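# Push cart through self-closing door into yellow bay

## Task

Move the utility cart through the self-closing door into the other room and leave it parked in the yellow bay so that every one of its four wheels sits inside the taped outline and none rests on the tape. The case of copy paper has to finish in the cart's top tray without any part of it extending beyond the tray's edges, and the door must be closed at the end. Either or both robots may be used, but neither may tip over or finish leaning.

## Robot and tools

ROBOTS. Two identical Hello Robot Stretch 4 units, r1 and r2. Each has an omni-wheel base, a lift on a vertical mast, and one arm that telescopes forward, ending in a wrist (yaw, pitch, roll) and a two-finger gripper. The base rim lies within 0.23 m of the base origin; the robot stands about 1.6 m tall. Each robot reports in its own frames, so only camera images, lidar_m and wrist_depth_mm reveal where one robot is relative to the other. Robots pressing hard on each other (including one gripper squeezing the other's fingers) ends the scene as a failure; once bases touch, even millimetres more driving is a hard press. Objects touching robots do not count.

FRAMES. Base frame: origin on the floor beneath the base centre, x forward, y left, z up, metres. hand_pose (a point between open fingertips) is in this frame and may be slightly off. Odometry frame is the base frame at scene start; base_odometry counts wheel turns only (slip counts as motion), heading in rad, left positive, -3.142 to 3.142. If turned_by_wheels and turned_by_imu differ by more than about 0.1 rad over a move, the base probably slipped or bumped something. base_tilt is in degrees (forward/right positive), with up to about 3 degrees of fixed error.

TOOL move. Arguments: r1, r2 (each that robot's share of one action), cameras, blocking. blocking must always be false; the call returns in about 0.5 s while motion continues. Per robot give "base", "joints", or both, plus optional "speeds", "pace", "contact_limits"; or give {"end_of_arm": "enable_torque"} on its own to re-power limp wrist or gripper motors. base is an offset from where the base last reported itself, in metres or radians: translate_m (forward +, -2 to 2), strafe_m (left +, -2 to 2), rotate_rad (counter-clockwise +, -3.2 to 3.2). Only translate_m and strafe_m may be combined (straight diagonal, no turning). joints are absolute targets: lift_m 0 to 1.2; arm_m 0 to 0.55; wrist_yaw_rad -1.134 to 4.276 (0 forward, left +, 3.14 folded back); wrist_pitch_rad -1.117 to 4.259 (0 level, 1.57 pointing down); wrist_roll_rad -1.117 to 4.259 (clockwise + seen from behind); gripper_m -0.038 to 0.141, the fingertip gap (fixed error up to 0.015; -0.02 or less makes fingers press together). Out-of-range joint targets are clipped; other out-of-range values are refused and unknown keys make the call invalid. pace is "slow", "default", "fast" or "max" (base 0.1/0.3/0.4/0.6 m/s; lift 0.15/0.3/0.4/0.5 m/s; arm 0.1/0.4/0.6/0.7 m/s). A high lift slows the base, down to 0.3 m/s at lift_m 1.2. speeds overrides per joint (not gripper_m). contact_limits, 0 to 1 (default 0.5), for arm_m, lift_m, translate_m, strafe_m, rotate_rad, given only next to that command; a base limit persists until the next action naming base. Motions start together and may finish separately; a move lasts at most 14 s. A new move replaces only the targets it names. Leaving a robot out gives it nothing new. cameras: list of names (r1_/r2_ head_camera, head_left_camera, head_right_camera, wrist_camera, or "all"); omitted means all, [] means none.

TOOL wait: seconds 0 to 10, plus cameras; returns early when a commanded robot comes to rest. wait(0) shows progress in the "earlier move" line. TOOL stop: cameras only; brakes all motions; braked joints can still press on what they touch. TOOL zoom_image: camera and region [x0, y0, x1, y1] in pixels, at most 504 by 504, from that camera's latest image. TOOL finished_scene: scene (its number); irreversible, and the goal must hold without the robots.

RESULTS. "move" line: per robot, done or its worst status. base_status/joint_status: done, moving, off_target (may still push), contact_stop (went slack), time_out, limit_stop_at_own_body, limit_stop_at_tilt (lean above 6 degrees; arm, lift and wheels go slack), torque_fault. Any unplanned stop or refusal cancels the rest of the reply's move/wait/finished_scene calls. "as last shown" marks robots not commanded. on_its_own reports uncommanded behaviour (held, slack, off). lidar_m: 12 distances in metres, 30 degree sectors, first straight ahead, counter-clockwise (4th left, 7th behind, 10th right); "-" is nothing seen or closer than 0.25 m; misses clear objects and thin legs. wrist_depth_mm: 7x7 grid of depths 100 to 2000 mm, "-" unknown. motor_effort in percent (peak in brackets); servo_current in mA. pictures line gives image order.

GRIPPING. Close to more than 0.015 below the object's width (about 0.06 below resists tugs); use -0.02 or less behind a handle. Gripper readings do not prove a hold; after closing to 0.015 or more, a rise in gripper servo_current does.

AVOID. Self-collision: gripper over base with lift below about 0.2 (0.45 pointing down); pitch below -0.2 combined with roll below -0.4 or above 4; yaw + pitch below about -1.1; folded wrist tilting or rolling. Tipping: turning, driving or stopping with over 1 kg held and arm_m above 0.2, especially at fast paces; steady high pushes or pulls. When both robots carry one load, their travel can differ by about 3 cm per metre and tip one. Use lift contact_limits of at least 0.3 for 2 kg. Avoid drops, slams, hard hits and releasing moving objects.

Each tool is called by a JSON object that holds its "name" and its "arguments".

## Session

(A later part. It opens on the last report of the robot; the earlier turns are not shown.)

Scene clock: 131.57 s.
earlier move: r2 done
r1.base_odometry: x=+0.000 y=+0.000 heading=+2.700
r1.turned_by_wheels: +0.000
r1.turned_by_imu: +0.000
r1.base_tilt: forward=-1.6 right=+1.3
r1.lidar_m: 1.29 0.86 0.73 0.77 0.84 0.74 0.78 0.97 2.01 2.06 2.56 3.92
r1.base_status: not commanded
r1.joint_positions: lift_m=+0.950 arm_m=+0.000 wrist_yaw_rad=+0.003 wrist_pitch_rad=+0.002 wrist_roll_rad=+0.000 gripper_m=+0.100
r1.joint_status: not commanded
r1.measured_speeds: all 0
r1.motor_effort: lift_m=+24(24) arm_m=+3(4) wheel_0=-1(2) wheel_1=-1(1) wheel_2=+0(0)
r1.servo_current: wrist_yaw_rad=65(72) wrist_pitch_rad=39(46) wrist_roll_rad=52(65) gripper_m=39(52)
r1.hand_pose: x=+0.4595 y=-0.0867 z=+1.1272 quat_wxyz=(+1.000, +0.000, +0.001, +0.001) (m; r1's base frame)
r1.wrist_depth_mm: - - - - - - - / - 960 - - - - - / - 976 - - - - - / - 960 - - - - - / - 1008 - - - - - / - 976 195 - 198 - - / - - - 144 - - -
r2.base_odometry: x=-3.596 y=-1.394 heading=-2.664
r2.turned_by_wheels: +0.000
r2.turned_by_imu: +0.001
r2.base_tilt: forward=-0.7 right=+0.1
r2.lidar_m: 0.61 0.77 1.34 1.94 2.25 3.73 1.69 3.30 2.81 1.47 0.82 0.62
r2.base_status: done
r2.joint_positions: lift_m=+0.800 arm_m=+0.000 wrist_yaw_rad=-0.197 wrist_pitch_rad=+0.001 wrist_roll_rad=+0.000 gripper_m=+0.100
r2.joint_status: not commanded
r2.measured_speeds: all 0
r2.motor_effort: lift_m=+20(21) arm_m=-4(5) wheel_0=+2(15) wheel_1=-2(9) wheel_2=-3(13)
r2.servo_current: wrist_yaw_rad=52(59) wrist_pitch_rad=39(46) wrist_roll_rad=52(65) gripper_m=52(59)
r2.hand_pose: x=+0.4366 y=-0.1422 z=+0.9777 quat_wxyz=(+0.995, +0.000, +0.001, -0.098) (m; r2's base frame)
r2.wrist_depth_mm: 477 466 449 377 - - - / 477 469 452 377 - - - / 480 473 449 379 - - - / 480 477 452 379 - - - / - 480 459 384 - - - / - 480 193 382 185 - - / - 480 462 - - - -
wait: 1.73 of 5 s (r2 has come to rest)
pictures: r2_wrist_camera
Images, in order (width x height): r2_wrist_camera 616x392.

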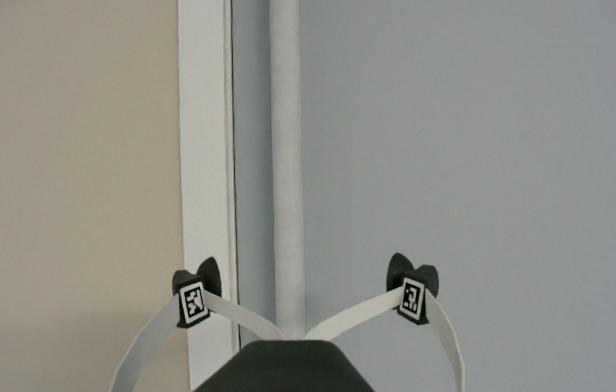

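{"name": "move", "arguments": {"blocking": false, "r2": {"base":{"translate_m":0.203,"strafe_m":-0.022},"pace":"slow"}, "cameras": []}}

{"name": "wait", "arguments": {"seconds": 5, "cameras": ["r2_wrist_camera"]}}

Scene clock: 137.23 s.
move: r2 moving
r1: as last shown
r1.lidar_m: 1.28 0.83 0.74 0.74 0.85 0.76 0.77 0.98 2.02 2.07 2.56 3.92
r1.motor_effort: lift_m=+24(24) arm_m=+4(4) wheel_0=-1(2) wheel_1=-1(1) wheel_2=+0(0)
r1.servo_current: wrist_yaw_rad=59(72) wrist_pitch_rad=33(46) wrist_roll_rad=46(72) gripper_m=46(46)
r1.wrist_depth_mm: - - - - - - - / - 946 - - - - - / - 976 - - - - - / - 960 - - - - - / - 991 - - - - - / - 991 195 - 198 - - / - - - 144 - - -
r2.base_odometry: x=-3.608 y=-1.399 heading=-2.664
r2.turned_by_wheels: +0.000
r2.turned_by_imu: +0.001
r2.base_tilt: forward=-0.7 right=+0.0
r2.lidar_m: 0.60 0.74 1.28 1.93 2.23 3.76 1.70 3.34 2.81 1.43 0.77 0.62
r2.base_status: translate_m moving; strafe_m moving
r2.joint_positions: lift_m=+0.800 arm_m=+0.000 wrist_yaw_rad=-0.197 wrist_pitch_rad=+0.001 wrist_roll_rad=+0.000 gripper_m=+0.100
r2.joint_status: not commanded
r2.measured_speeds: translate_m=+0.049 strafe_m=-0.005 rotate_rad=+0.003 lift_m=+0.000 arm_m=+0.000 wrist_yaw_rad=+0.000 wrist_pitch_rad=+0.000 wrist_roll_rad=+0.000
r2.motor_effort: lift_m=+20(21) arm_m=-4(4) wheel_0=+5(9) wheel_1=+5(6) wheel_2=-10(10)
r2.servo_current: wrist_yaw_rad=39(65) wrist_pitch_rad=39(46) wrist_roll_rad=46(52) gripper_m=52(59)
r2.hand_pose: x=+0.4366 y=-0.1422 z=+0.9777 quat_wxyz=(+0.995, +0.000, +0.001, -0.098) (m; r2's base frame)
r2.wrist_depth_mm: 466 459 436 366 - - - / 466 455 439 366 - - - / 469 462 445 366 - - - / 477 466 442 370 - - - / 477 466 445 370 - - - / 480 469 193 373 185 - - / 480 477 455 - - - -
pictures: none
No camera images: "cameras" was empty.

Scene clock: 140.07 s.
earlier move: r2 done
r1.base_odometry: x=+0.000 y=+0.000 heading=+2.700
r1.turned_by_wheels: +0.000
r1.turned_by_imu: +0.000
r1.base_tilt: forward=-1.6 right=+1.3
r1.lidar_m: 1.27 0.84 0.75 0.77 0.86 0.77 0.78 1.01 2.04 2.05 2.57 3.92
r1.base_status: not commanded
r1.joint_positions: lift_m=+0.950 arm_m=+0.000 wrist_yaw_rad=+0.003 wrist_pitch_rad=+0.002 wrist_roll_rad=+0.000 gripper_m=+0.100
r1.joint_status: not commanded
r1.measured_speeds: all 0
r1.motor_effort: lift_m=+24(24) arm_m=+3(4) wheel_0=-2(2) wheel_1=-1(1) wheel_2=+0(0)
r1.servo_current: wrist_yaw_rad=39(78) wrist_pitch_rad=39(46) wrist_roll_rad=46(72) gripper_m=46(52)
r1.hand_pose: x=+0.4595 y=-0.0867 z=+1.1272 quat_wxyz=(+1.000, +0.000, +0.001, +0.001) (m; r1's base frame)
r1.wrist_depth_mm: - - - - - - - / - 960 - - - - - / - 976 - - - - - / - 976 - - - - - / - 991 - - - - - / - 960 195 - 198 - - / - - - 145 - - -
r2.base_odometry: x=-3.786 y=-1.468 heading=-2.664
r2.turned_by_wheels: +0.000
r2.turned_by_imu: +0.001
r2.base_tilt: forward=-0.7 right=+0.1
r2.lidar_m: 0.42 0.56 0.96 1.91 2.22 3.67 1.88 3.34 2.82 1.07 0.58 0.42
r2.base_status: done
r2.joint_positions: lift_m=+0.800 arm_m=+0.000 wrist_yaw_rad=-0.197 wrist_pitch_rad=+0.001 wrist_roll_rad=+0.000 gripper_m=+0.100
r2.joint_status: not commanded
r2.measured_speeds: all 0
r2.motor_effort: lift_m=+20(21) arm_m=-4(5) wheel_0=+4(10) wheel_1=+4(7) wheel_2=-6(12)
r2.servo_current: wrist_yaw_rad=59(65) wrist_pitch_rad=39(46) wrist_roll_rad=46(59) gripper_m=52(59)
r2.hand_pose: x=+0.4366 y=-0.1422 z=+0.9777 quat_wxyz=(+0.995, +0.000, +0.001, -0.098) (m; r2's base frame)
r2.wrist_depth_mm: 265 249 257 179 249 245 240 / 267 249 260 179 249 246 241 / 270 251 260 180 251 247 243 / 273 253 262 180 252 249 245 / 272 254 264 181 254 249 247 / 274 257 205 181 196 251 248 / 276 257 266 - 256 252 249
wait: 2.83 of 5 s (r2 has come to rest)
pictures: r2_wrist_camera
Images, in order (width x height): r2_wrist_camera 616x392.

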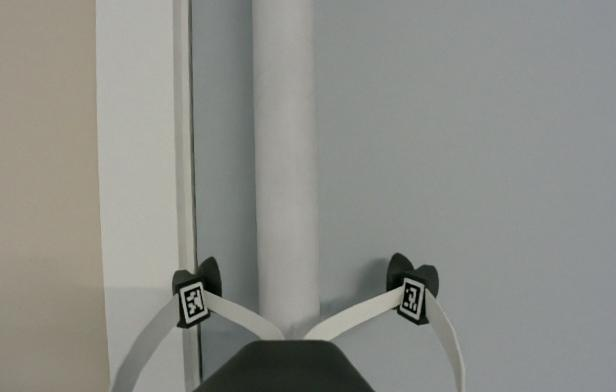

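Forward 8 mm more, then grip.

{"name": "move", "arguments": {"blocking": false, "r2": {"base":{"translate_m":0.01},"joints":{"gripper_m":-0.03},"pace":"slow"}, "cameras": []}}

{"name": "wait", "arguments": {"seconds": 2, "cameras": []}}

{"name": "wait", "arguments": {"seconds": 1.5, "cameras": ["r2_wrist_camera","r2_head_left_camera"]}}

Scene clock: 145.30 s.
move: r2 moving
r1: as last shown
r1.lidar_m: 1.28 0.83 0.74 0.75 0.84 0.75 0.79 1.00 2.01 2.08 2.54 3.92
r1.motor_effort: lift_m=+24(24) arm_m=+3(4) wheel_0=-1(2) wheel_1=-1(1) wheel_2=+0(0)
r1.servo_current: wrist_yaw_rad=59(59) wrist_pitch_rad=46(46) wrist_roll_rad=39(52) gripper_m=39(46)
r1.wrist_depth_mm: - - - - - - - / - 960 - - - - - / - 960 - - - - - / - 960 - - - - - / - 1008 - - - - - / - 976 196 - 198 - - / - - - 145 - - -
r2.base_odometry: x=-3.794 y=-1.472 heading=-2.664
r2.turned_by_wheels: +0.000
r2.turned_by_imu: +0.001
r2.base_tilt: forward=-0.7 right=+0.1
r2.lidar_m: 0.46 0.53 0.93 1.92 2.22 3.69 1.90 3.36 2.84 1.02 0.56 0.40
r2.base_status: translate_m moving
r2.joint_positions: lift_m=+0.800 arm_m=+0.000 wrist_yaw_rad=-0.197 wrist_pitch_rad=+0.001 wrist_roll_rad=+0.000 gripper_m=+0.091
r2.joint_status: gripper_m moving
r2.measured_speeds: translate_m=+0.012 strafe_m=+0.000 rotate_rad=-0.001 lift_m=+0.000 arm_m=+0.000 wrist_yaw_rad=+0.000 wrist_pitch_rad=+0.000 wrist_roll_rad=+0.000
r2.motor_effort: lift_m=+20(21) arm_m=-4(4) wheel_0=+7(9) wheel_1=+4(6) wheel_2=-4(11)
r2.servo_current: wrist_yaw_rad=46(59) wrist_pitch_rad=46(46) wrist_roll_rad=52(52) gripper_m=91(91)
r2.hand_pose: x=+0.4366 y=-0.1422 z=+0.9777 quat_wxyz=(+0.995, +0.000, +0.001, -0.098) (m; r2's base frame)
r2.wrist_depth_mm: 258 240 249 170 241 236 234 / 259 242 251 168 243 238 235 / 262 242 252 171 244 239 236 / 262 245 254 171 245 240 237 / 265 247 253 172 247 243 237 / 267 247 195 173 199 243 240 / 267 250 258 - 248 243 241
pictures: none
No camera images: "cameras" was empty.

Scene clock: 147.30 s.
earlier move: r2 moving
r1.base_odometry: x=+0.000 y=+0.000 heading=+2.700
r1.turned_by_wheels: +0.000
r1.turned_by_imu: +0.000
r1.base_tilt: forward=-1.6 right=+1.3
r1.lidar_m: 1.30 0.81 0.74 0.76 0.86 0.76 0.78 1.01 2.04 2.06 2.55 3.92
r1.base_status: not commanded
r1.joint_positions: lift_m=+0.950 arm_m=+0.000 wrist_yaw_rad=+0.003 wrist_pitch_rad=+0.002 wrist_roll_rad=+0.000 gripper_m=+0.100
r1.joint_status: not commanded
r1.measured_speeds: all 0
r1.motor_effort: lift_m=+24(24) arm_m=+3(4) wheel_0=-1(2) wheel_1=-1(1) wheel_2=+0(0)
r1.servo_current: wrist_yaw_rad=65(72) wrist_pitch_rad=46(52) wrist_roll_rad=52(72) gripper_m=46(52)
r1.hand_pose: x=+0.4595 y=-0.0867 z=+1.1272 quat_wxyz=(+1.000, +0.000, +0.001, +0.001) (m; r1's base frame)
r1.wrist_depth_mm: - - - - - - - / - 976 - - - - - / - 960 - - - - - / - 976 - - - - - / - 976 - - - - - / - 960 195 - 198 - - / - - - 145 - - -
r2.base_odometry: x=-3.795 y=-1.472 heading=-2.664
r2.turned_by_wheels: +0.000
r2.turned_by_imu: +0.000
r2.base_tilt: forward=-0.7 right=+0.1
r2.lidar_m: 0.44 0.54 0.89 1.91 2.16 3.66 1.91 3.35 2.83 1.01 0.56 0.40
r2.base_status: done
r2.joint_positions: lift_m=+0.800 arm_m=+0.000 wrist_yaw_rad=-0.197 wrist_pitch_rad=+0.001 wrist_roll_rad=+0.000 gripper_m=+0.030
r2.joint_status: gripper_m moving
r2.measured_speeds: all 0
r2.motor_effort: lift_m=+20(21) arm_m=-4(4) wheel_0=+4(9) wheel_1=+4(6) wheel_2=-5(11)
r2.servo_current: wrist_yaw_rad=39(72) wrist_pitch_rad=39(52) wrist_roll_rad=46(59) gripper_m=72(98)
r2.hand_pose: x=+0.4366 y=-0.1422 z=+0.9777 quat_wxyz=(+0.995, +0.000, +0.001, -0.098) (m; r2's base frame)
r2.wrist_depth_mm: 256 238 248 167 239 235 231 / 258 240 249 167 240 236 233 / 260 242 251 169 242 237 234 / 262 243 252 169 244 238 236 / 264 245 253 170 244 241 237 / 265 247 195 169 191 242 238 / 266 248 258 - 248 241 241
wait: 2.00 s; no rest
pictures: none
No camera images: "cameras" was empty.

Scene clock: 148.80 s.
earlier move: r2 moving
r1.base_odometry: x=+0.000 y=+0.000 heading=+2.700
r1.turned_by_wheels: +0.000
r1.turned_by_imu: +0.000
r1.base_tilt: forward=-1.6 right=+1.3
r1.lidar_m: 1.32 0.83 0.74 0.77 0.81 0.77 0.78 1.00 2.02 2.05 2.56 3.93
r1.base_status: not commanded
r1.joint_positions: lift_m=+0.950 arm_m=+0.000 wrist_yaw_rad=+0.003 wrist_pitch_rad=+0.002 wrist_roll_rad=+0.000 gripper_m=+0.100
r1.joint_status: not commanded
r1.measured_speeds: all 0
r1.motor_effort: lift_m=+24(24) arm_m=+4(4) wheel_0=-1(2) wheel_1=-1(1) wheel_2=+0(0)
r1.servo_current: wrist_yaw_rad=46(72) wrist_pitch_rad=52(52) wrist_roll_rad=39(72) gripper_m=39(52)
r1.hand_pose: x=+0.4595 y=-0.0867 z=+1.1272 quat_wxyz=(+1.000, +0.000, +0.001, +0.001) (m; r1's base frame)
r1.wrist_depth_mm: - - - - - - - / - 960 - - - - - / - 976 - - - - - / - 976 - - - - - / - 991 - - - - - / - 960 195 - 198 - - / - - - 144 - - -
r2.base_odometry: x=-3.795 y=-1.472 heading=-2.663
r2.turned_by_wheels: +0.000
r2.turned_by_imu: +0.001
r2.base_tilt: forward=-0.6 right=+0.1
r2.lidar_m: 0.45 0.53 0.93 1.90 2.20 3.65 1.90 3.37 2.84 1.01 0.55 0.39
r2.base_status: done
r2.joint_positions: lift_m=+0.800 arm_m=+0.000 wrist_yaw_rad=-0.194 wrist_pitch_rad=+0.001 wrist_roll_rad=+0.000 gripper_m=-0.023
r2.joint_status: gripper_m moving
r2.measured_speeds: translate_m=+0.001 strafe_m=+0.000 rotate_rad=+0.000 lift_m=+0.000 arm_m=+0.000 wrist_yaw_rad=+0.010 wrist_pitch_rad=+0.000 wrist_roll_rad=+0.000
r2.motor_effort: lift_m=+20(21) arm_m=-4(5) wheel_0=+3(9) wheel_1=+4(6) wheel_2=+2(11)
r2.servo_current: wrist_yaw_rad=52(72) wrist_pitch_rad=39(52) wrist_roll_rad=52(59) gripper_m=189(189)
r2.hand_pose: x=+0.4370 y=-0.1415 z=+0.9777 quat_wxyz=(+0.995, +0.000, +0.001, -0.097) (m; r2's base frame)
r2.wrist_depth_mm: 257 239 246 163 237 233 229 / 259 238 247 166 238 233 229 / 260 241 250 165 239 235 230 / 263 243 250 169 241 236 232 / 265 245 252 167 242 237 234 / 265 246 187 168 182 238 235 / 267 248 255 - 245 237 236
wait: 1.50 s; no rest
pictures: r2_head_left_camera, r2_wrist_camera
Images, in order (width x height): r2_head_left_camera 420x672, r2_wrist_camera 616x392.

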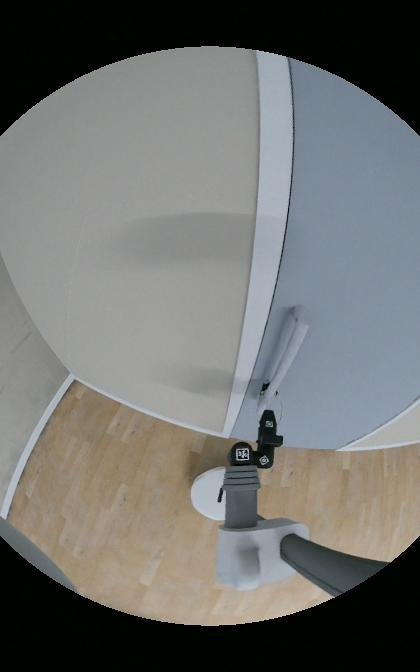

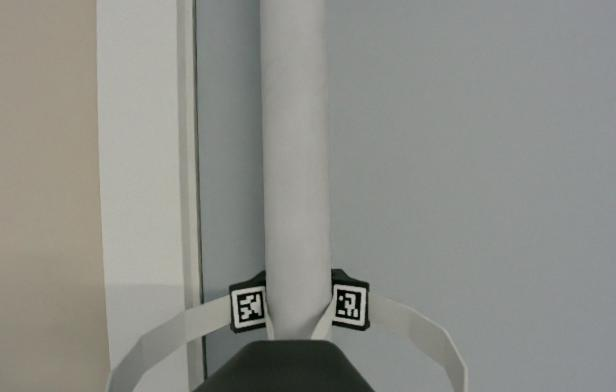

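{"name": "move", "arguments": {"blocking": false, "r2": {"base":{"translate_m":-0.336,"strafe_m":-0.09},"joints":{"wrist_yaw_rad":0.155},"speeds":{"wrist_yaw_rad":0.1},"pace":"slow","contact_limits":{"translate_m":0.7}}, "cameras": []}}

{"name": "wait", "arguments": {"seconds": 7, "cameras": ["r2_wrist_camera","r2_head_left_camera"]}}

Scene clock: 169.20 s.
earlier move: r2 done
move: r2 moving
r1: as last shown
r1.base_tilt: forward=-1.5 right=+1.3
r1.lidar_m: 1.30 0.83 0.75 0.76 0.84 0.77 0.78 0.96 2.02 2.05 2.54 3.91
r1.servo_current: wrist_yaw_rad=46(65) wrist_pitch_rad=39(46) wrist_roll_rad=59(59) gripper_m=39(46)
r1.wrist_depth_mm: - - - - - - - / - 960 - - - - - / - 960 - - - - - / - 991 - - - - - / - 991 - - - - - / - 946 195 - 198 - - / - - - 145 - - -
r2.base_odometry: x=-3.786 y=-1.464 heading=-2.664
r2.turned_by_wheels: +0.000
r2.turned_by_imu: +0.000
r2.base_tilt: forward=-0.6 right=+0.1
r2.lidar_m: 0.44 0.57 0.92 1.91 2.21 3.69 1.90 3.29 2.84 1.05 0.55 0.40
r2.base_status: translate_m moving; strafe_m moving
r2.joint_positions: lift_m=+0.800 arm_m=+0.000 wrist_yaw_rad=-0.153 wrist_pitch_rad=+0.001 wrist_roll_rad=+0.000 gripper_m=-0.028
r2.joint_status: wrist_yaw_rad moving; the others done
r2.measured_speeds: translate_m=-0.048 strafe_m=-0.013 rotate_rad=+0.001 lift_m=+0.000 arm_m=+0.000 wrist_yaw_rad=+0.098 wrist_pitch_rad=+0.000 wrist_roll_rad=+0.000
r2.motor_effort: lift_m=+21(21) arm_m=-4(5) wheel_0=-11(12) wheel_1=-9(9) wheel_2=+19(19)
r2.servo_current: wrist_yaw_rad=52(65) wrist_pitch_rad=39(46) wrist_roll_rad=59(59) gripper_m=137(150)
r2.contact_limits: translate_m 0.7
r2.hand_pose: x=+0.4426 y=-0.1305 z=+0.9777 quat_wxyz=(+0.997, +0.000, +0.001, -0.077) (m; r2's base frame)
r2.wrist_depth_mm: 271 250 246 162 236 229 224 / 272 251 248 164 236 229 225 / 274 251 250 165 237 230 226 / 274 254 251 166 240 233 228 / 279 255 253 167 240 233 229 / 279 257 185 167 179 236 230 / 281 258 256 - 242 234 231
pictures: none
No camera images: "cameras" was empty.

Scene clock: 173.43 s.
earlier move: r2 done
r1.base_odometry: x=+0.000 y=+0.000 heading=+2.700
r1.turned_by_wheels: +0.000
r1.turned_by_imu: +0.000
r1.base_tilt: forward=-1.6 right=+1.3
r1.lidar_m: 1.29 0.84 0.75 0.74 0.85 0.76 0.80 0.98 2.03 2.05 2.55 3.92
r1.base_status: not commanded
r1.joint_positions: lift_m=+0.950 arm_m=+0.000 wrist_yaw_rad=+0.003 wrist_pitch_rad=+0.002 wrist_roll_rad=+0.000 gripper_m=+0.100
r1.joint_status: not commanded
r1.measured_speeds: all 0
r1.motor_effort: lift_m=+24(24) arm_m=+4(4) wheel_0=-2(2) wheel_1=-1(1) wheel_2=+0(0)
r1.servo_current: wrist_yaw_rad=46(65) wrist_pitch_rad=52(52) wrist_roll_rad=52(72) gripper_m=46(46)
r1.hand_pose: x=+0.4595 y=-0.0867 z=+1.1272 quat_wxyz=(+1.000, +0.000, +0.001, +0.001) (m; r1's base frame)
r1.wrist_depth_mm: - - - - - - - / - 946 - - - - - / - 991 - - - - - / - 976 - - - - - / - 991 - - - - - / - 960 215 - 198 - - / - - - 145 - - -
r2.base_odometry: x=-3.539 y=-1.238 heading=-2.663
r2.turned_by_wheels: +0.001
r2.turned_by_imu: +0.004
r2.base_tilt: forward=-0.6 right=+0.1
r2.lidar_m: 0.40 0.88 1.49 2.07 2.42 4.04 1.57 3.18 2.66 1.63 0.75 0.47
r2.base_status: done
r2.joint_positions: lift_m=+0.800 arm_m=+0.000 wrist_yaw_rad=+0.164 wrist_pitch_rad=+0.001 wrist_roll_rad=+0.000 gripper_m=-0.028
r2.joint_status: all done
r2.measured_speeds: all 0
r2.motor_effort: lift_m=+20(21) arm_m=-4(5) wheel_0=+0(14) wheel_1=-6(12) wheel_2=+17(22)
r2.servo_current: wrist_yaw_rad=52(104) wrist_pitch_rad=33(46) wrist_roll_rad=52(59) gripper_m=137(150)
r2.contact_limits: translate_m 0.7
r2.hand_pose: x=+0.4697 y=-0.0392 z=+0.9777 quat_wxyz=(+0.997, +0.000, +0.001, +0.082) (m; r2's base frame)
r2.wrist_depth_mm: - - 248 163 234 226 220 / - - 249 164 235 228 222 / - - 251 165 236 229 223 / - - 253 167 238 230 224 / - - 255 166 239 231 225 / - - 185 167 182 231 227 / - - - - 242 231 228
wait: 4.23 of 7 s (r2 has come to rest)
pictures: r2_head_left_camera, r2_wrist_camera
Images, in order (width x height): r2_head_left_camera 420x672, r2_wrist_camera 616x392.

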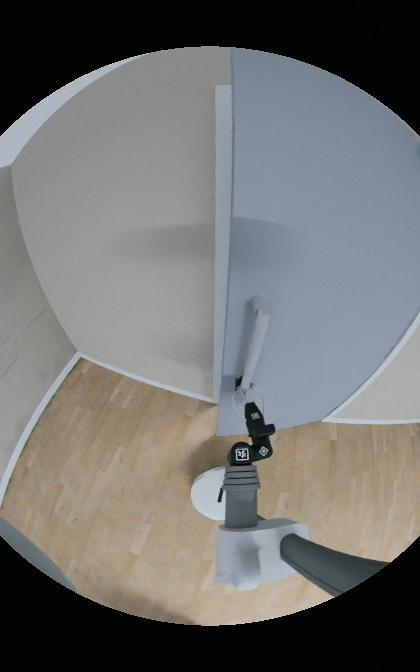

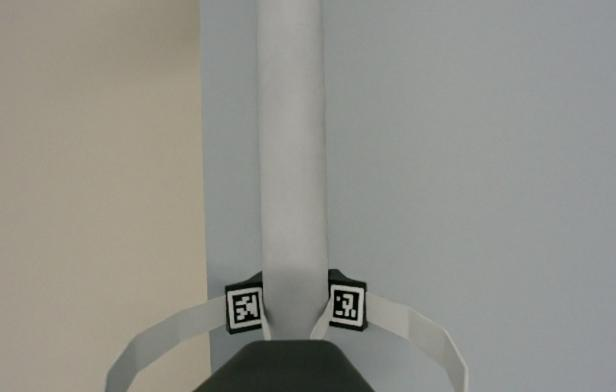

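{"name": "move", "arguments": {"blocking": false, "r2": {"base":{"translate_m":-0.297,"strafe_m":-0.188},"joints":{"wrist_yaw_rad":0.48},"speeds":{"wrist_yaw_rad":0.095},"pace":"slow","contact_limits":{"translate_m":0.7}}, "cameras": []}}

{"name": "wait", "arguments": {"seconds": 7, "cameras": []}}

Scene clock: 179.70 s.
move: r2 moving
r1: as last shown
r1.lidar_m: 1.28 0.82 0.73 0.78 0.84 0.78 0.79 0.99 2.02 2.05 2.58 3.91
r1.motor_effort: lift_m=+24(24) arm_m=+4(4) wheel_0=-1(2) wheel_1=-1(1) wheel_2=+0(0)
r1.servo_current: wrist_yaw_rad=46(72) wrist_pitch_rad=33(52) wrist_roll_rad=46(59) gripper_m=39(46)
r1.wrist_depth_mm: - - - - - - - / - 976 - - - - - / - 976 - - - - - / - 976 - - - - - / - 1008 - - - - - / - 976 215 - 198 - - / - - - 145 - - -
r2.base_odometry: x=-3.532 y=-1.226 heading=-2.661
r2.turned_by_wheels: +0.001
r2.turned_by_imu: +0.002
r2.base_tilt: forward=-0.6 right=+0.1
r2.lidar_m: 0.42 0.90 1.52 2.08 2.43 4.04 1.55 3.18 2.65 1.67 0.78 0.51
r2.base_status: translate_m moving; strafe_m moving
r2.joint_positions: lift_m=+0.800 arm_m=+0.000 wrist_yaw_rad=+0.201 wrist_pitch_rad=+0.001 wrist_roll_rad=+0.000 gripper_m=-0.028
r2.joint_status: wrist_yaw_rad moving
r2.measured_speeds: translate_m=-0.047 strafe_m=-0.030 rotate_rad=+0.000 lift_m=+0.000 arm_m=+0.000 wrist_yaw_rad=+0.095 wrist_pitch_rad=+0.000 wrist_roll_rad=+0.000
r2.motor_effort: lift_m=+20(21) arm_m=-4(4) wheel_0=+3(7) wheel_1=-11(12) wheel_2=+21(22)
r2.servo_current: wrist_yaw_rad=65(72) wrist_pitch_rad=39(46) wrist_roll_rad=33(65) gripper_m=130(137)
r2.contact_limits: translate_m 0.7
r2.hand_pose: x=+0.4710 y=-0.0279 z=+0.9777 quat_wxyz=(+0.995, +0.000, +0.001, +0.101) (m; r2's base frame)
r2.wrist_depth_mm: - - 249 163 232 224 218 / - - 250 166 234 225 220 / - - 252 164 236 227 221 / - - 253 167 236 228 222 / - - 255 167 238 229 224 / - - 183 167 181 230 224 / - - - - 239 229 225
pictures: none
No camera images: "cameras" was empty.

Scene clock: 183.87 s.
earlier move: r2 done
r1.base_odometry: x=+0.000 y=+0.000 heading=+2.700
r1.turned_by_wheels: +0.000
r1.turned_by_imu: +0.000
r1.base_tilt: forward=-1.6 right=+1.3
r1.lidar_m: 1.30 0.84 0.75 0.76 0.84 0.76 0.79 1.01 2.02 2.06 2.55 3.89
r1.base_status: not commanded
r1.joint_positions: lift_m=+0.950 arm_m=+0.000 wrist_yaw_rad=+0.003 wrist_pitch_rad=+0.002 wrist_roll_rad=+0.000 gripper_m=+0.100
r1.joint_status: not commanded
r1.measured_speeds: all 0
r1.motor_effort: lift_m=+24(24) arm_m=+4(4) wheel_0=-2(2) wheel_1=-1(1) wheel_2=+0(0)
r1.servo_current: wrist_yaw_rad=59(72) wrist_pitch_rad=39(52) wrist_roll_rad=59(72) gripper_m=46(52)
r1.hand_pose: x=+0.4595 y=-0.0867 z=+1.1272 quat_wxyz=(+1.000, +0.000, +0.001, +0.001) (m; r1's base frame)
r1.wrist_depth_mm: - - - - - - - / - - - - - - - / - - - - - - - / - - - - - - - / - - - - - - - / - 960 214 - 198 - - / - 164 - 144 - - -
r2.base_odometry: x=-3.363 y=-0.935 heading=-2.661
r2.turned_by_wheels: +0.001
r2.turned_by_imu: +0.005
r2.base_tilt: forward=-0.6 right=+0.1
r2.lidar_m: 0.39 0.46 1.98 2.32 2.68 1.37 1.31 2.83 2.44 2.14 1.20 0.61
r2.base_status: done
r2.joint_positions: lift_m=+0.800 arm_m=+0.000 wrist_yaw_rad=+0.491 wrist_pitch_rad=+0.001 wrist_roll_rad=+0.000 gripper_m=-0.028
r2.joint_status: all done
r2.measured_speeds: all 0
r2.motor_effort: lift_m=+21(21) arm_m=-4(5) wheel_0=+13(17) wheel_1=-5(12) wheel_2=+17(22)
r2.servo_current: wrist_yaw_rad=65(124) wrist_pitch_rad=33(52) wrist_roll_rad=59(65) gripper_m=130(143)
r2.contact_limits: translate_m 0.7
r2.hand_pose: x=+0.4665 y=+0.0590 z=+0.9777 quat_wxyz=(+0.970, +0.000, +0.001, +0.243) (m; r2's base frame)
r2.wrist_depth_mm: - - 248 165 233 226 220 / - - 250 165 234 226 220 / - - 251 166 235 228 223 / - - 252 167 237 229 224 / - - 254 167 238 229 225 / - - 183 168 182 231 225 / - 1983 258 - - 229 227
wait: 4.17 of 7 s (r2 has come to rest)
pictures: none
No camera images: "cameras" was empty.

{"name": "move", "arguments": {"blocking": false, "r2": {"base":{"translate_m":-0.221,"strafe_m":-0.275},"joints":{"wrist_yaw_rad":0.83},"speeds":{"wrist_yaw_rad":0.1},"pace":"slow","contact_limits":{"translate_m":0.7}}, "cameras": []}}

{"name": "wait", "arguments": {"seconds": 7, "cameras": ["r2_wrist_camera"]}}

{"name": "move", "arguments": {"blocking": false, "r2": {"base":{"translate_m":-0.114,"strafe_m":-0.335},"joints":{"wrist_yaw_rad":1.18},"speeds":{"wrist_yaw_rad":0.1},"pace":"slow","contact_limits":{"translate_m":0.7}}, "cameras": []}}

{"name": "wait", "arguments": {"seconds": 7, "cameras": ["r2_wrist_camera","r2_head_left_camera"]}}

Scene clock: 194.27 s.
move: r2 moving
r1: as last shown
r1.base_tilt: forward=-1.5 right=+1.3
r1.lidar_m: 1.29 0.82 0.76 0.74 0.86 0.76 0.79 0.97 2.05 2.07 2.53 3.92
r1.motor_effort: lift_m=+24(24) arm_m=+4(4) wheel_0=-1(2) wheel_1=-1(1) wheel_2=+0(0)
r1.servo_current: wrist_yaw_rad=59(59) wrist_pitch_rad=39(52) wrist_roll_rad=26(59) gripper_m=39(52)
r1.wrist_depth_mm: - - - - - - - / - - - - - - - / - - - - - - - / - - - - - - - / - - - - - - - / - 976 215 - 198 - - / - 185 - 145 - - -
r2.base_odometry: x=-3.360 y=-0.922 heading=-2.659
r2.turned_by_wheels: +0.001
r2.turned_by_imu: +0.002
r2.base_tilt: forward=-0.6 right=+0.0
r2.lidar_m: 0.40 0.46 2.03 2.35 2.70 1.37 1.29 2.81 2.40 2.16 1.20 0.59
r2.base_status: translate_m moving; strafe_m moving
r2.joint_positions: lift_m=+0.800 arm_m=+0.000 wrist_yaw_rad=+0.530 wrist_pitch_rad=+0.001 wrist_roll_rad=+0.000 gripper_m=-0.028
r2.joint_status: wrist_yaw_rad moving
r2.measured_speeds: translate_m=-0.031 strafe_m=-0.039 rotate_rad=+0.000 lift_m=+0.000 arm_m=+0.000 wrist_yaw_rad=+0.095 wrist_pitch_rad=+0.000 wrist_roll_rad=+0.000
r2.motor_effort: lift_m=+20(21) arm_m=-4(4) wheel_0=+6(14) wheel_1=-11(11) wheel_2=+18(22)
r2.servo_current: wrist_yaw_rad=52(85) wrist_pitch_rad=46(46) wrist_roll_rad=52(72) gripper_m=124(130)
r2.contact_limits: translate_m 0.7
r2.hand_pose: x=+0.4639 y=+0.0704 z=+0.9777 quat_wxyz=(+0.965, +0.000, +0.001, +0.262) (m; r2's base frame)
r2.wrist_depth_mm: - - 249 163 233 223 216 / - - 251 164 233 224 219 / - - 253 164 236 225 220 / - - 253 167 236 228 221 / - - 254 166 238 228 223 / - - 183 167 181 229 223 / - - 258 - 238 228 224
pictures: none
No camera images: "cameras" was empty.

Scene clock: 198.57 s.
earlier move: r2 done
r1.base_odometry: x=+0.000 y=+0.000 heading=+2.700
r1.turned_by_wheels: +0.000
r1.turned_by_imu: +0.000
r1.base_tilt: forward=-1.6 right=+1.3
r1.lidar_m: 1.28 0.81 0.74 0.77 0.87 0.76 0.77 1.01 2.03 2.05 2.55 3.91
r1.base_status: not commanded
r1.joint_positions: lift_m=+0.950 arm_m=+0.000 wrist_yaw_rad=+0.003 wrist_pitch_rad=+0.002 wrist_roll_rad=+0.000 gripper_m=+0.100
r1.joint_status: not commanded
r1.measured_speeds: all 0
r1.motor_effort: lift_m=+24(24) arm_m=+3(4) wheel_0=-1(2) wheel_1=-1(1) wheel_2=+0(0)
r1.servo_current: wrist_yaw_rad=59(65) wrist_pitch_rad=46(52) wrist_roll_rad=52(78) gripper_m=39(52)
r1.hand_pose: x=+0.4595 y=-0.0867 z=+1.1272 quat_wxyz=(+1.000, +0.000, +0.001, +0.001) (m; r1's base frame)
r1.wrist_depth_mm: - - - - - - - / - - - - - - - / - - - - - - - / - - - - - - - / - - - - - - - / - 960 215 - 198 - - / - 185 - 145 - - -
r2.base_odometry: x=-3.295 y=-0.589 heading=-2.659
r2.turned_by_wheels: +0.000
r2.turned_by_imu: +0.005
r2.base_tilt: forward=-0.6 right=+0.0
r2.lidar_m: 0.52 0.39 2.28 2.63 3.08 1.13 1.51 2.46 2.10 2.10 1.36 0.84
r2.base_status: done
r2.joint_positions: lift_m=+0.800 arm_m=+0.000 wrist_yaw_rad=+0.840 wrist_pitch_rad=+0.001 wrist_roll_rad=+0.000 gripper_m=-0.028
r2.joint_status: all done
r2.measured_speeds: all 0
r2.motor_effort: lift_m=+20(21) arm_m=-4(4) wheel_0=+14(20) wheel_1=-4(12) wheel_2=+14(22)
r2.servo_current: wrist_yaw_rad=65(117) wrist_pitch_rad=39(46) wrist_roll_rad=52(72) gripper_m=124(137)
r2.contact_limits: translate_m 0.7
r2.hand_pose: x=+0.4285 y=+0.1565 z=+0.9777 quat_wxyz=(+0.913, +0.000, +0.000, +0.408) (m; r2's base frame)
r2.wrist_depth_mm: - - 250 165 231 222 216 / - - 252 166 233 224 218 / - - 254 166 234 226 220 / - - 255 167 236 227 221 / - - 258 167 236 227 223 / - - 185 168 180 229 222 / - 1921 259 - 239 226 224
wait: 4.30 of 7 s (r2 has come to rest)
pictures: r2_wrist_camera
Images, in order (width x height): r2_wrist_camera 616x392.

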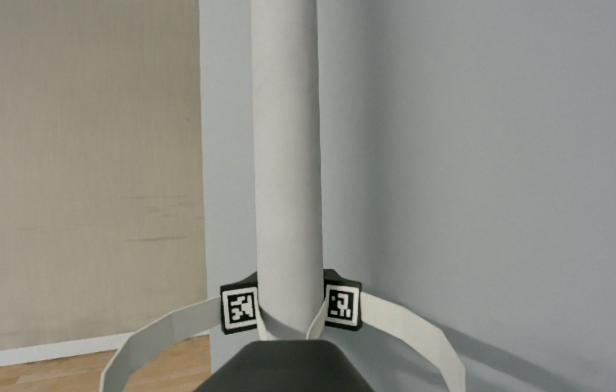

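Scene clock: 199.07 s.
move: r2 moving
r1: as last shown
r1.base_tilt: forward=-1.5 right=+1.3
r1.lidar_m: 1.29 0.83 0.74 0.75 0.85 0.75 0.79 0.98 2.02 2.06 2.56 3.93
r1.motor_effort: lift_m=+24(24) arm_m=+4(4) wheel_0=-1(2) wheel_1=-1(1) wheel_2=+0(0)
r1.servo_current: wrist_yaw_rad=39(59) wrist_pitch_rad=46(46) wrist_roll_rad=72(72) gripper_m=39(46)
r2.base_odometry: x=-3.297 y=-0.576 heading=-2.657
r2.turned_by_wheels: +0.002
r2.turned_by_imu: +0.002
r2.base_tilt: forward=-0.6 right=+0.0
r2.lidar_m: 0.50 0.38 2.32 2.65 3.05 1.16 1.53 2.46 2.09 2.08 1.37 0.85
r2.base_status: translate_m moving; strafe_m moving
r2.joint_positions: lift_m=+0.800 arm_m=+0.000 wrist_yaw_rad=+0.879 wrist_pitch_rad=+0.001 wrist_roll_rad=+0.000 gripper_m=-0.028
r2.joint_status: wrist_yaw_rad moving
r2.measured_speeds: translate_m=-0.015 strafe_m=-0.046 rotate_rad=-0.002 lift_m=+0.000 arm_m=+0.000 wrist_yaw_rad=+0.097 wrist_pitch_rad=+0.000 wrist_roll_rad=+0.000
r2.motor_effort: lift_m=+20(21) arm_m=-4(4) wheel_0=+16(17) wheel_1=-8(10) wheel_2=+16(16)
r2.servo_current: wrist_yaw_rad=46(72) wrist_pitch_rad=39(39) wrist_roll_rad=39(52) gripper_m=124(124)
r2.contact_limits: translate_m 0.7
r2.hand_pose: x=+0.4222 y=+0.1664 z=+0.9777 quat_wxyz=(+0.905, +0.000, +0.000, +0.426) (m; r2's base frame)
r2.wrist_depth_mm: - - 252 163 231 221 214 / - - 254 164 233 223 216 / - - 256 165 233 224 217 / - - 256 167 234 226 218 / - - 258 166 236 225 220 / - - 186 167 181 227 220 / - - 262 - 236 225 221
pictures: none
No camera images: "cameras" was empty.

Scene clock: 203.37 s.
earlier move: r2 done
r1.base_odometry: x=+0.000 y=+0.000 heading=+2.700
r1.turned_by_wheels: +0.000
r1.turned_by_imu: +0.000
r1.base_tilt: forward=-1.6 right=+1.3
r1.lidar_m: 1.29 0.83 0.72 0.75 0.87 0.78 0.77 0.97 2.02 2.07 2.54 3.91
r1.base_status: not commanded
r1.joint_positions: lift_m=+0.950 arm_m=+0.000 wrist_yaw_rad=+0.003 wrist_pitch_rad=+0.002 wrist_roll_rad=+0.000 gripper_m=+0.100
r1.joint_status: not commanded
r1.measured_speeds: all 0
r1.motor_effort: lift_m=+24(24) arm_m=+3(4) wheel_0=-1(2) wheel_1=-1(1) wheel_2=+0(0)
r1.servo_current: wrist_yaw_rad=65(72) wrist_pitch_rad=46(52) wrist_roll_rad=46(72) gripper_m=39(52)
r1.hand_pose: x=+0.4595 y=-0.0867 z=+1.1272 quat_wxyz=(+1.000, +0.000, +0.001, +0.001) (m; r1's base frame)
r1.wrist_depth_mm: - - - - - - - / - - - - - - - / - - - - - - - / - - - - - - - / - - - - - - - / - 976 214 - 198 - - / - 185 - 145 - - -
r2.base_odometry: x=-3.350 y=-0.240 heading=-2.657
r2.turned_by_wheels: +0.000
r2.turned_by_imu: +0.005
r2.base_tilt: forward=-0.7 right=+0.0
r2.lidar_m: 0.58 0.36 0.41 3.01 1.40 1.24 3.70 2.05 1.74 1.75 1.40 1.18
r2.base_status: done
r2.joint_positions: lift_m=+0.800 arm_m=+0.000 wrist_yaw_rad=+1.194 wrist_pitch_rad=+0.001 wrist_roll_rad=+0.000 gripper_m=-0.028
r2.joint_status: all done
r2.measured_speeds: all 0
r2.motor_effort: lift_m=+20(21) arm_m=-4(5) wheel_0=+18(24) wheel_1=+0(10) wheel_2=+9(16)
r2.servo_current: wrist_yaw_rad=78(111) wrist_pitch_rad=39(46) wrist_roll_rad=52(59) gripper_m=117(130)
r2.contact_limits: translate_m 0.7
r2.hand_pose: x=+0.3583 y=+0.2360 z=+0.9777 quat_wxyz=(+0.827, +0.000, +0.000, +0.562) (m; r2's base frame)
r2.wrist_depth_mm: - - 253 163 229 220 213 / - - 253 165 231 221 214 / - - 256 169 232 223 214 / - - 256 170 233 223 216 / - - 259 166 235 224 217 / - - 185 167 232 225 218 / - - 1808 - 236 224 219
wait: 4.30 of 7 s (r2 has come to rest)
pictures: r2_head_left_camera, r2_wrist_camera
Images, in order (width x height): r2_head_left_camera 420x672, r2_wrist_camera 616x392.

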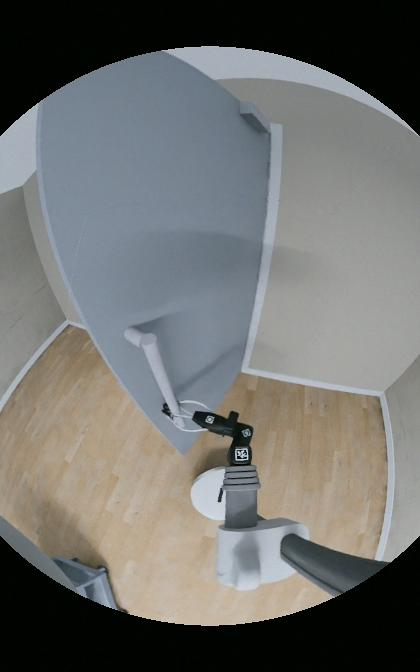

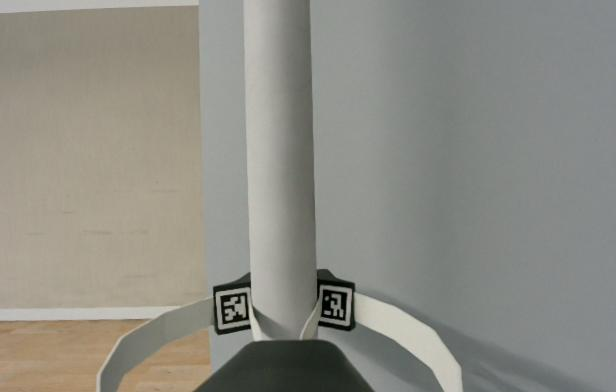

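{"name": "move", "arguments": {"blocking": false, "r2": {"base":{"translate_m":-0.008,"strafe_m":-0.335},"joints":{"wrist_yaw_rad":1.5},"speeds":{"wrist_yaw_rad":0.09},"pace":"slow","contact_limits":{"translate_m":0.7}}, "cameras": []}}

{"name": "wait", "arguments": {"seconds": 7, "cameras": ["r2_wrist_camera","r2_head_left_camera","r1_head_camera","r1_head_right_camera"]}}

Scene clock: 210.20 s.
move: r2 moving
r1: as last shown
r1.lidar_m: 1.29 0.84 0.75 0.74 0.86 0.74 0.78 0.98 2.03 2.05 2.56 3.91
r1.motor_effort: lift_m=+24(24) arm_m=+4(4) wheel_0=-2(2) wheel_1=-1(1) wheel_2=+0(0)
r1.servo_current: wrist_yaw_rad=59(78) wrist_pitch_rad=33(46) wrist_roll_rad=39(52) gripper_m=46(46)
r1.wrist_depth_mm: - - - - - - - / - - - - - - - / - - - - - - - / - - - - - - - / - - - - - - - / - 960 216 - 198 - - / - 186 - 145 - - -
r2.base_odometry: x=-3.356 y=-0.227 heading=-2.655
r2.turned_by_wheels: +0.002
r2.turned_by_imu: +0.003
r2.base_tilt: forward=-0.7 right=+0.0
r2.lidar_m: 0.59 0.36 0.41 3.03 1.40 1.26 3.67 2.04 1.72 1.72 1.38 1.17
r2.base_status: translate_m moving; strafe_m moving
r2.joint_positions: lift_m=+0.800 arm_m=+0.000 wrist_yaw_rad=+1.230 wrist_pitch_rad=+0.001 wrist_roll_rad=+0.000 gripper_m=-0.028
r2.joint_status: wrist_yaw_rad moving
r2.measured_speeds: translate_m=-0.001 strafe_m=-0.056 rotate_rad=+0.003 lift_m=+0.000 arm_m=+0.000 wrist_yaw_rad=+0.089 wrist_pitch_rad=+0.000 wrist_roll_rad=+0.000
r2.motor_effort: lift_m=+20(21) arm_m=-4(4) wheel_0=+18(22) wheel_1=-5(7) wheel_2=+8(8)
r2.servo_current: wrist_yaw_rad=72(111) wrist_pitch_rad=39(46) wrist_roll_rad=46(59) gripper_m=124(124)
r2.contact_limits: translate_m 0.7
r2.hand_pose: x=+0.3498 y=+0.2425 z=+0.9777 quat_wxyz=(+0.817, +0.000, +0.000, +0.577) (m; r2's base frame)
r2.wrist_depth_mm: - - 254 167 229 219 211 / - - 255 167 230 220 211 / - - 257 167 231 220 213 / - - 258 167 233 222 213 / - - - 167 234 222 215 / - - 183 167 181 224 215 / - - 264 - 236 222 216
pictures: none
No camera images: "cameras" was empty.

Scene clock: 214.20 s.
earlier move: r2 done
r1.base_odometry: x=+0.000 y=+0.000 heading=+2.700
r1.turned_by_wheels: +0.000
r1.turned_by_imu: +0.000
r1.base_tilt: forward=-1.6 right=+1.3
r1.lidar_m: 1.27 0.82 0.74 0.76 0.85 0.76 0.79 1.00 2.04 2.06 2.56 3.88
r1.base_status: not commanded
r1.joint_positions: lift_m=+0.950 arm_m=+0.000 wrist_yaw_rad=+0.003 wrist_pitch_rad=+0.002 wrist_roll_rad=+0.000 gripper_m=+0.100
r1.joint_status: not commanded
r1.measured_speeds: all 0
r1.motor_effort: lift_m=+24(24) arm_m=+4(4) wheel_0=-1(2) wheel_1=-1(1) wheel_2=+0(0)
r1.servo_current: wrist_yaw_rad=26(78) wrist_pitch_rad=39(52) wrist_roll_rad=46(65) gripper_m=39(52)
r1.hand_pose: x=+0.4595 y=-0.0867 z=+1.1272 quat_wxyz=(+1.000, +0.000, +0.001, +0.001) (m; r1's base frame)
r1.wrist_depth_mm: - - - - - - - / - - - - - - - / - - - - - - - / - - - - - - - / - - - - - - - / - 976 215 - 197 - - / - 185 - 145 - - -
r2.base_odometry: x=-3.499 y=+0.059 heading=-2.655
r2.turned_by_wheels: +0.000
r2.turned_by_imu: +0.006
r2.base_tilt: forward=-0.7 right=+0.1
r2.lidar_m: 0.84 0.34 0.35 3.33 1.47 1.59 2.92 1.66 1.40 1.43 1.28 1.10
r2.base_status: done
r2.joint_positions: lift_m=+0.800 arm_m=+0.000 wrist_yaw_rad=+1.516 wrist_pitch_rad=+0.001 wrist_roll_rad=+0.000 gripper_m=-0.028
r2.joint_status: all done
r2.measured_speeds: all 0
r2.motor_effort: lift_m=+20(21) arm_m=+4(4) wheel_0=+17(28) wheel_1=+1(7) wheel_2=+7(11)
r2.servo_current: wrist_yaw_rad=98(143) wrist_pitch_rad=46(46) wrist_roll_rad=52(59) gripper_m=111(130)
r2.contact_limits: translate_m 0.7
r2.hand_pose: x=+0.2741 y=+0.2831 z=+0.9777 quat_wxyz=(+0.726, +0.000, +0.000, +0.687) (m; r2's base frame)
r2.wrist_depth_mm: - - 252 177 228 218 211 / - - 253 236 229 220 211 / - - 256 172 230 221 214 / - - 257 171 232 222 214 / - - 259 171 234 224 216 / - - 183 167 229 224 216 / - 1921 1808 - 234 222 217
wait: 4.00 of 7 s (r2 has come to rest)
pictures: r1_head_camera, r1_head_right_camera, r2_head_left_camera, r2_wrist_camera
Images, in order (width x height): r1_head_camera 420x560, r1_head_right_camera 420x672, r2_head_left_camera 420x672, r2_wrist_camera 616x392.

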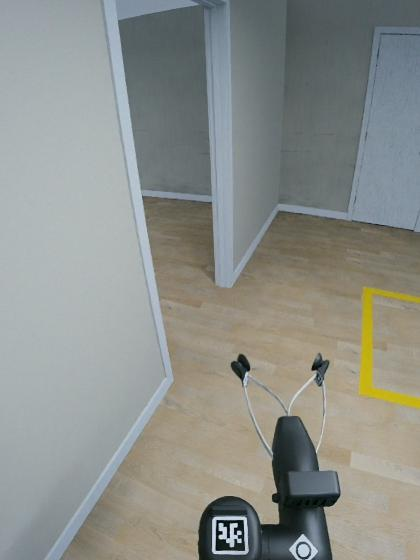

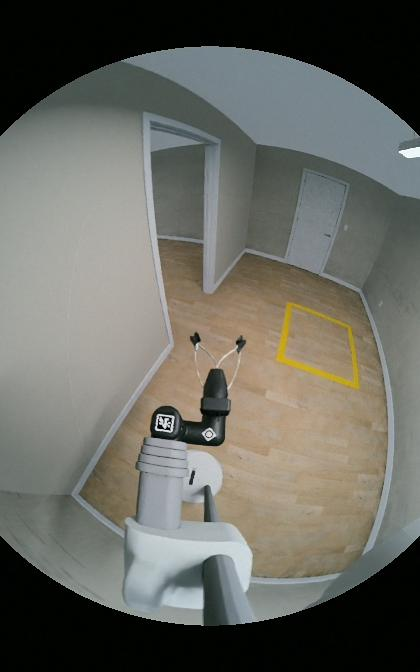

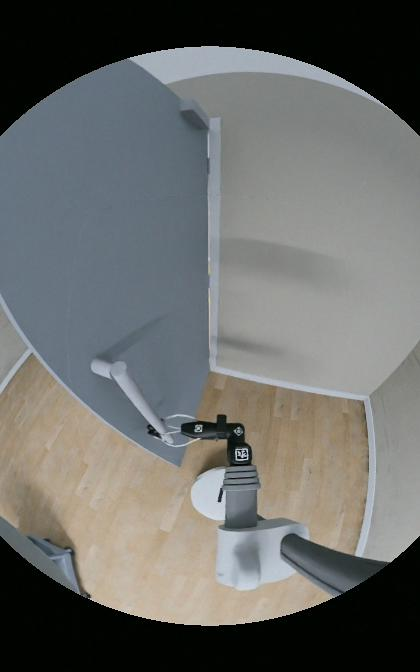

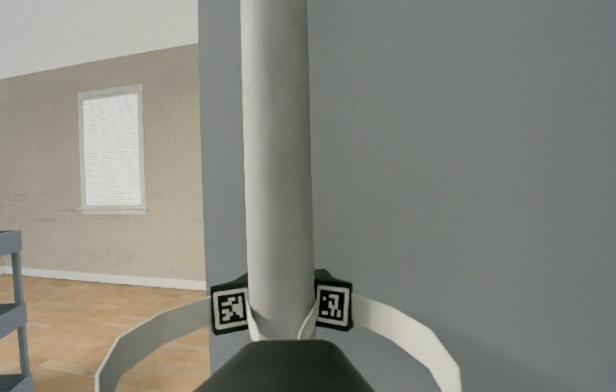

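{"name": "move", "arguments": {"blocking": false, "r1": {"base":{"rotate_rad":1.31}}, "cameras": []}}

{"name": "wait", "arguments": {"seconds": 4, "cameras": ["r1_head_left_camera"]}}

Scene clock: 234.00 s.
move: r1 moving
r1.base_odometry: x=+0.000 y=+0.000 heading=+2.921
r1.turned_by_wheels: +0.221
r1.turned_by_imu: +0.222
r1.base_tilt: forward=-1.6 right=+1.3
r1.lidar_m: 1.02 0.78 0.75 0.82 0.78 0.77 0.81 1.22 2.03 2.14 3.14 2.39
r1.base_status: rotate_rad moving
r1.joint_positions: lift_m=+0.950 arm_m=+0.000 wrist_yaw_rad=+0.002 wrist_pitch_rad=+0.002 wrist_roll_rad=+0.000 gripper_m=+0.100
r1.joint_status: not commanded
r1.measured_speeds: translate_m=-0.001 strafe_m=+0.000 rotate_rad=+0.853 lift_m=+0.000 arm_m=+0.000 wrist_yaw_rad=+0.000 wrist_pitch_rad=+0.000 wrist_roll_rad=+0.000
r1.motor_effort: lift_m=+24(24) arm_m=+3(4) wheel_0=-9(9) wheel_1=-6(7) wheel_2=-6(7)
r1.servo_current: wrist_yaw_rad=52(65) wrist_pitch_rad=46(46) wrist_roll_rad=46(59) gripper_m=46(52)
r1.hand_pose: x=+0.4595 y=-0.0867 z=+1.1272 quat_wxyz=(+1.000, +0.000, +0.001, +0.001) (m; r1's base frame)
r1.wrist_depth_mm: - - - - - - - / - - - - - - - / - - - - - - - / - - - - - - - / - - - - - - - / - 193 211 - 192 - - / - - 991 145 - - -
r2: as last shown
r2.turned_by_imu: +0.000
r2.base_tilt: forward=-0.7 right=+0.0
r2.lidar_m: 0.82 0.33 0.33 3.33 1.47 1.59 2.91 1.69 1.41 1.42 1.32 1.11
r2.motor_effort: lift_m=+20(21) arm_m=+4(4) wheel_0=+17(18) wheel_1=+2(2) wheel_2=+7(7)
r2.servo_current: wrist_yaw_rad=85(91) wrist_pitch_rad=39(46) wrist_roll_rad=46(52) gripper_m=111(124)
r2.contact_limits: translate_m 0.7
r2.wrist_depth_mm: - - 252 233 229 218 211 / - - 253 235 230 220 213 / - - 256 172 231 221 213 / - - 257 171 233 224 215 / - - 259 171 235 223 216 / - - 183 167 230 224 216 / - 1983 1863 - 234 222 218
pictures: none
No camera images: "cameras" was empty.

Scene clock: 235.53 s.
earlier move: r1 done
r1.base_odometry: x=+0.000 y=+0.000 heading=-2.273
r1.turned_by_wheels: +1.088
r1.turned_by_imu: +1.094
r1.base_tilt: forward=-1.6 right=+1.3
r1.lidar_m: 0.76 0.82 0.79 0.76 0.84 1.27 2.01 2.22 3.28 2.24 0.97 0.79
r1.base_status: done
r1.joint_positions: lift_m=+0.950 arm_m=+0.000 wrist_yaw_rad=+0.002 wrist_pitch_rad=+0.002 wrist_roll_rad=+0.000 gripper_m=+0.100
r1.joint_status: not commanded
r1.measured_speeds: all 0
r1.motor_effort: lift_m=+23(24) arm_m=+0(4) wheel_0=-2(10) wheel_1=+0(8) wheel_2=+0(8)
r1.servo_current: wrist_yaw_rad=52(65) wrist_pitch_rad=39(52) wrist_roll_rad=46(72) gripper_m=52(52)
r1.hand_pose: x=+0.4595 y=-0.0867 z=+1.1272 quat_wxyz=(+1.000, +0.000, +0.001, +0.001) (m; r1's base frame)
r1.wrist_depth_mm: - - - - - - - / - - - - - - - / - - - - - - - / - - - - - - - / - - - - - - - / - 192 195 - 189 - - / - - - 139 - - -
r2.base_odometry: x=-3.499 y=+0.059 heading=-2.655
r2.turned_by_wheels: +0.000
r2.turned_by_imu: +0.000
r2.base_tilt: forward=-0.7 right=+0.0
r2.lidar_m: 0.83 0.32 0.32 3.31 1.46 1.57 2.94 1.69 1.41 1.43 1.31 1.11
r2.base_status: not commanded
r2.joint_positions: lift_m=+0.800 arm_m=+0.000 wrist_yaw_rad=+1.516 wrist_pitch_rad=+0.001 wrist_roll_rad=+0.000 gripper_m=-0.028
r2.joint_status: not commanded
r2.measured_speeds: all 0
r2.motor_effort: lift_m=+20(21) arm_m=+4(4) wheel_0=+17(18) wheel_1=+1(2) wheel_2=+7(7)
r2.servo_current: wrist_yaw_rad=85(98) wrist_pitch_rad=33(46) wrist_roll_rad=46(52) gripper_m=117(124)
r2.contact_limits: translate_m 0.7
r2.hand_pose: x=+0.2741 y=+0.2831 z=+0.9777 quat_wxyz=(+0.726, +0.000, +0.000, +0.687) (m; r2's base frame)
r2.wrist_depth_mm: - - 253 234 229 218 211 / - - 253 235 230 220 211 / - - 256 172 232 220 213 / - - 257 172 232 223 214 / - - 258 172 233 222 216 / - - 183 167 230 223 216 / - 1983 1863 - 235 222 217
wait: 1.53 of 4 s (r1 has come to rest)
pictures: r1_head_left_camera
Images, in order (width x height): r1_head_left_camera 420x672.

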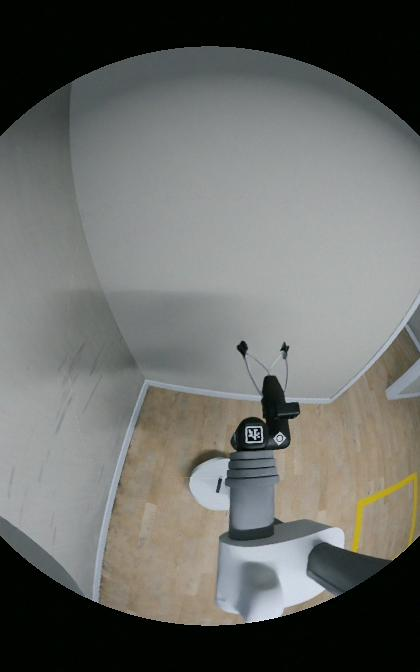

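{"name": "move", "arguments": {"blocking": false, "r1": {"base":{"strafe_m":-1.5},"pace":"fast"}, "cameras": []}}

{"name": "wait", "arguments": {"seconds": 7, "cameras": ["r1_head_camera","r1_head_left_camera","r1_head_right_camera"]}}

Scene clock: 243.60 s.
move: r1 moving
r1.base_odometry: x=-0.035 y=+0.029 heading=-2.273
r1.turned_by_wheels: +0.000
r1.turned_by_imu: +0.000
r1.base_tilt: forward=-1.6 right=+1.3
r1.lidar_m: 0.73 0.81 0.83 0.81 0.88 1.34 2.00 2.18 3.26 2.16 1.01 0.77
r1.base_status: strafe_m moving
r1.joint_positions: lift_m=+0.950 arm_m=+0.000 wrist_yaw_rad=+0.002 wrist_pitch_rad=+0.002 wrist_roll_rad=+0.000 gripper_m=+0.100
r1.joint_status: not commanded
r1.measured_speeds: translate_m=+0.000 strafe_m=-0.176 rotate_rad=+0.000 lift_m=+0.000 arm_m=+0.000 wrist_yaw_rad=+0.000 wrist_pitch_rad=+0.000 wrist_roll_rad=+0.000
r1.motor_effort: lift_m=+23(24) arm_m=-4(4) wheel_0=+11(11) wheel_1=-13(13) wheel_2=-1(2)
r1.servo_current: wrist_yaw_rad=26(52) wrist_pitch_rad=33(46) wrist_roll_rad=39(59) gripper_m=33(46)
r1.hand_pose: x=+0.4595 y=-0.0867 z=+1.1272 quat_wxyz=(+1.000, +0.000, +0.001, +0.001) (m; r1's base frame)
r1.wrist_depth_mm: - - - - - - - / - - - - - - - / - - - - - - - / - - - - - - - / - - - - - - - / - 193 195 - 189 - - / - - - 139 - - -
r2: as last shown
r2.lidar_m: 0.81 0.32 0.34 3.32 1.48 1.59 2.95 1.66 1.45 1.42 1.31 1.11
r2.motor_effort: lift_m=+21(21) arm_m=+4(4) wheel_0=+17(18) wheel_1=+1(2) wheel_2=+7(7)
r2.servo_current: wrist_yaw_rad=85(98) wrist_pitch_rad=39(46) wrist_roll_rad=46(59) gripper_m=117(124)
r2.contact_limits: translate_m 0.7
r2.wrist_depth_mm: - - 252 235 229 217 211 / - - 253 235 229 219 212 / - - 256 172 231 220 213 / - - 257 171 233 222 215 / - - 257 172 234 224 216 / - - 183 167 230 224 217 / - 1921 1863 - 234 221 218
pictures: none
No camera images: "cameras" was empty.

Scene clock: 248.43 s.
earlier move: r1 done
r1.base_odometry: x=-1.145 y=+0.969 heading=-2.274
r1.turned_by_wheels: +0.000
r1.turned_by_imu: -0.008
r1.base_tilt: forward=-1.6 right=+1.3
r1.lidar_m: 1.09 0.72 0.97 2.25 2.43 2.22 2.17 2.37 2.50 1.74 0.86 0.96
r1.base_status: done
r1.joint_positions: lift_m=+0.950 arm_m=+0.000 wrist_yaw_rad=+0.002 wrist_pitch_rad=+0.002 wrist_roll_rad=+0.000 gripper_m=+0.100
r1.joint_status: not commanded
r1.measured_speeds: all 0
r1.motor_effort: lift_m=+23(24) arm_m=-3(4) wheel_0=-2(13) wheel_1=+1(13) wheel_2=+0(2)
r1.servo_current: wrist_yaw_rad=33(72) wrist_pitch_rad=46(52) wrist_roll_rad=59(72) gripper_m=39(46)
r1.hand_pose: x=+0.4595 y=-0.0867 z=+1.1272 quat_wxyz=(+1.000, +0.000, +0.001, +0.001) (m; r1's base frame)
r1.wrist_depth_mm: - - - - - - - / 549 - - - - - - / 544 - - - - - - / 549 - - - - - - / 549 - - - - - - / 544 192 213 - 198 - - / 544 - - 145 - - -
r2.base_odometry: x=-3.499 y=+0.059 heading=-2.655
r2.turned_by_wheels: +0.000
r2.turned_by_imu: +0.001
r2.base_tilt: forward=-0.7 right=+0.0
r2.lidar_m: 0.84 0.33 0.35 3.33 1.47 1.58 2.93 1.66 1.44 1.42 1.29 1.10
r2.base_status: not commanded
r2.joint_positions: lift_m=+0.800 arm_m=+0.000 wrist_yaw_rad=+1.516 wrist_pitch_rad=+0.001 wrist_roll_rad=+0.000 gripper_m=-0.028
r2.joint_status: not commanded
r2.measured_speeds: all 0
r2.motor_effort: lift_m=+20(21) arm_m=+4(4) wheel_0=+17(18) wheel_1=+1(2) wheel_2=+7(7)
r2.servo_current: wrist_yaw_rad=85(104) wrist_pitch_rad=46(46) wrist_roll_rad=39(59) gripper_m=117(130)
r2.contact_limits: translate_m 0.7
r2.hand_pose: x=+0.2741 y=+0.2831 z=+0.9777 quat_wxyz=(+0.726, +0.000, +0.000, +0.687) (m; r2's base frame)
r2.wrist_depth_mm: - - 252 233 228 218 211 / - - 253 235 229 220 211 / - - 255 172 231 221 214 / - - 257 172 233 222 214 / - - 258 171 234 224 216 / - - 183 167 230 224 217 / - - 1863 - 235 222 218
wait: 4.83 of 7 s (r1 has come to rest)
pictures: r1_head_camera, r1_head_left_camera, r1_head_right_camera
Images, in order (width x height): r1_head_camera 420x560, r1_head_left_camera 420x672, r1_head_right_camera 420x672.

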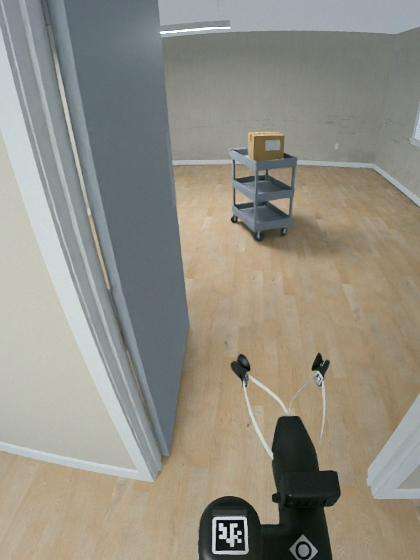

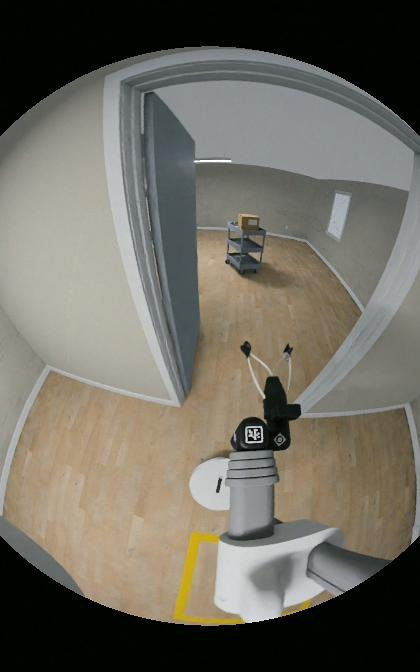

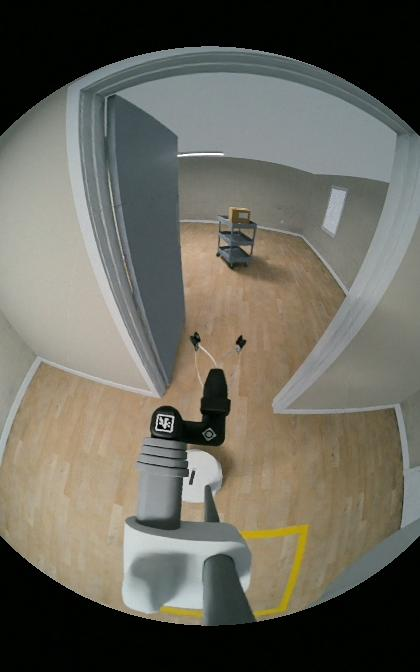

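{"name": "zoom_image", "arguments": {"camera": "r1_head_camera", "region": [200, 110, 330, 260]}}

Scaled by 3.360 from the camera's 420x560 image, which has a finer 600x800 frame.

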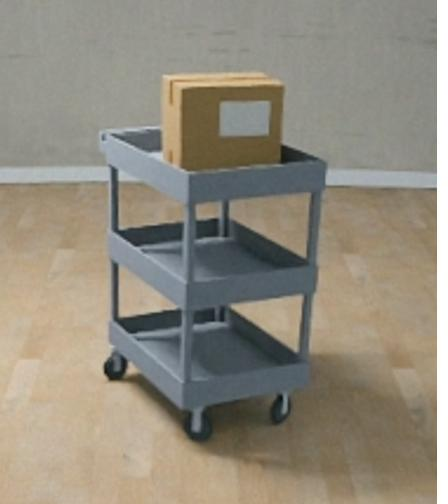

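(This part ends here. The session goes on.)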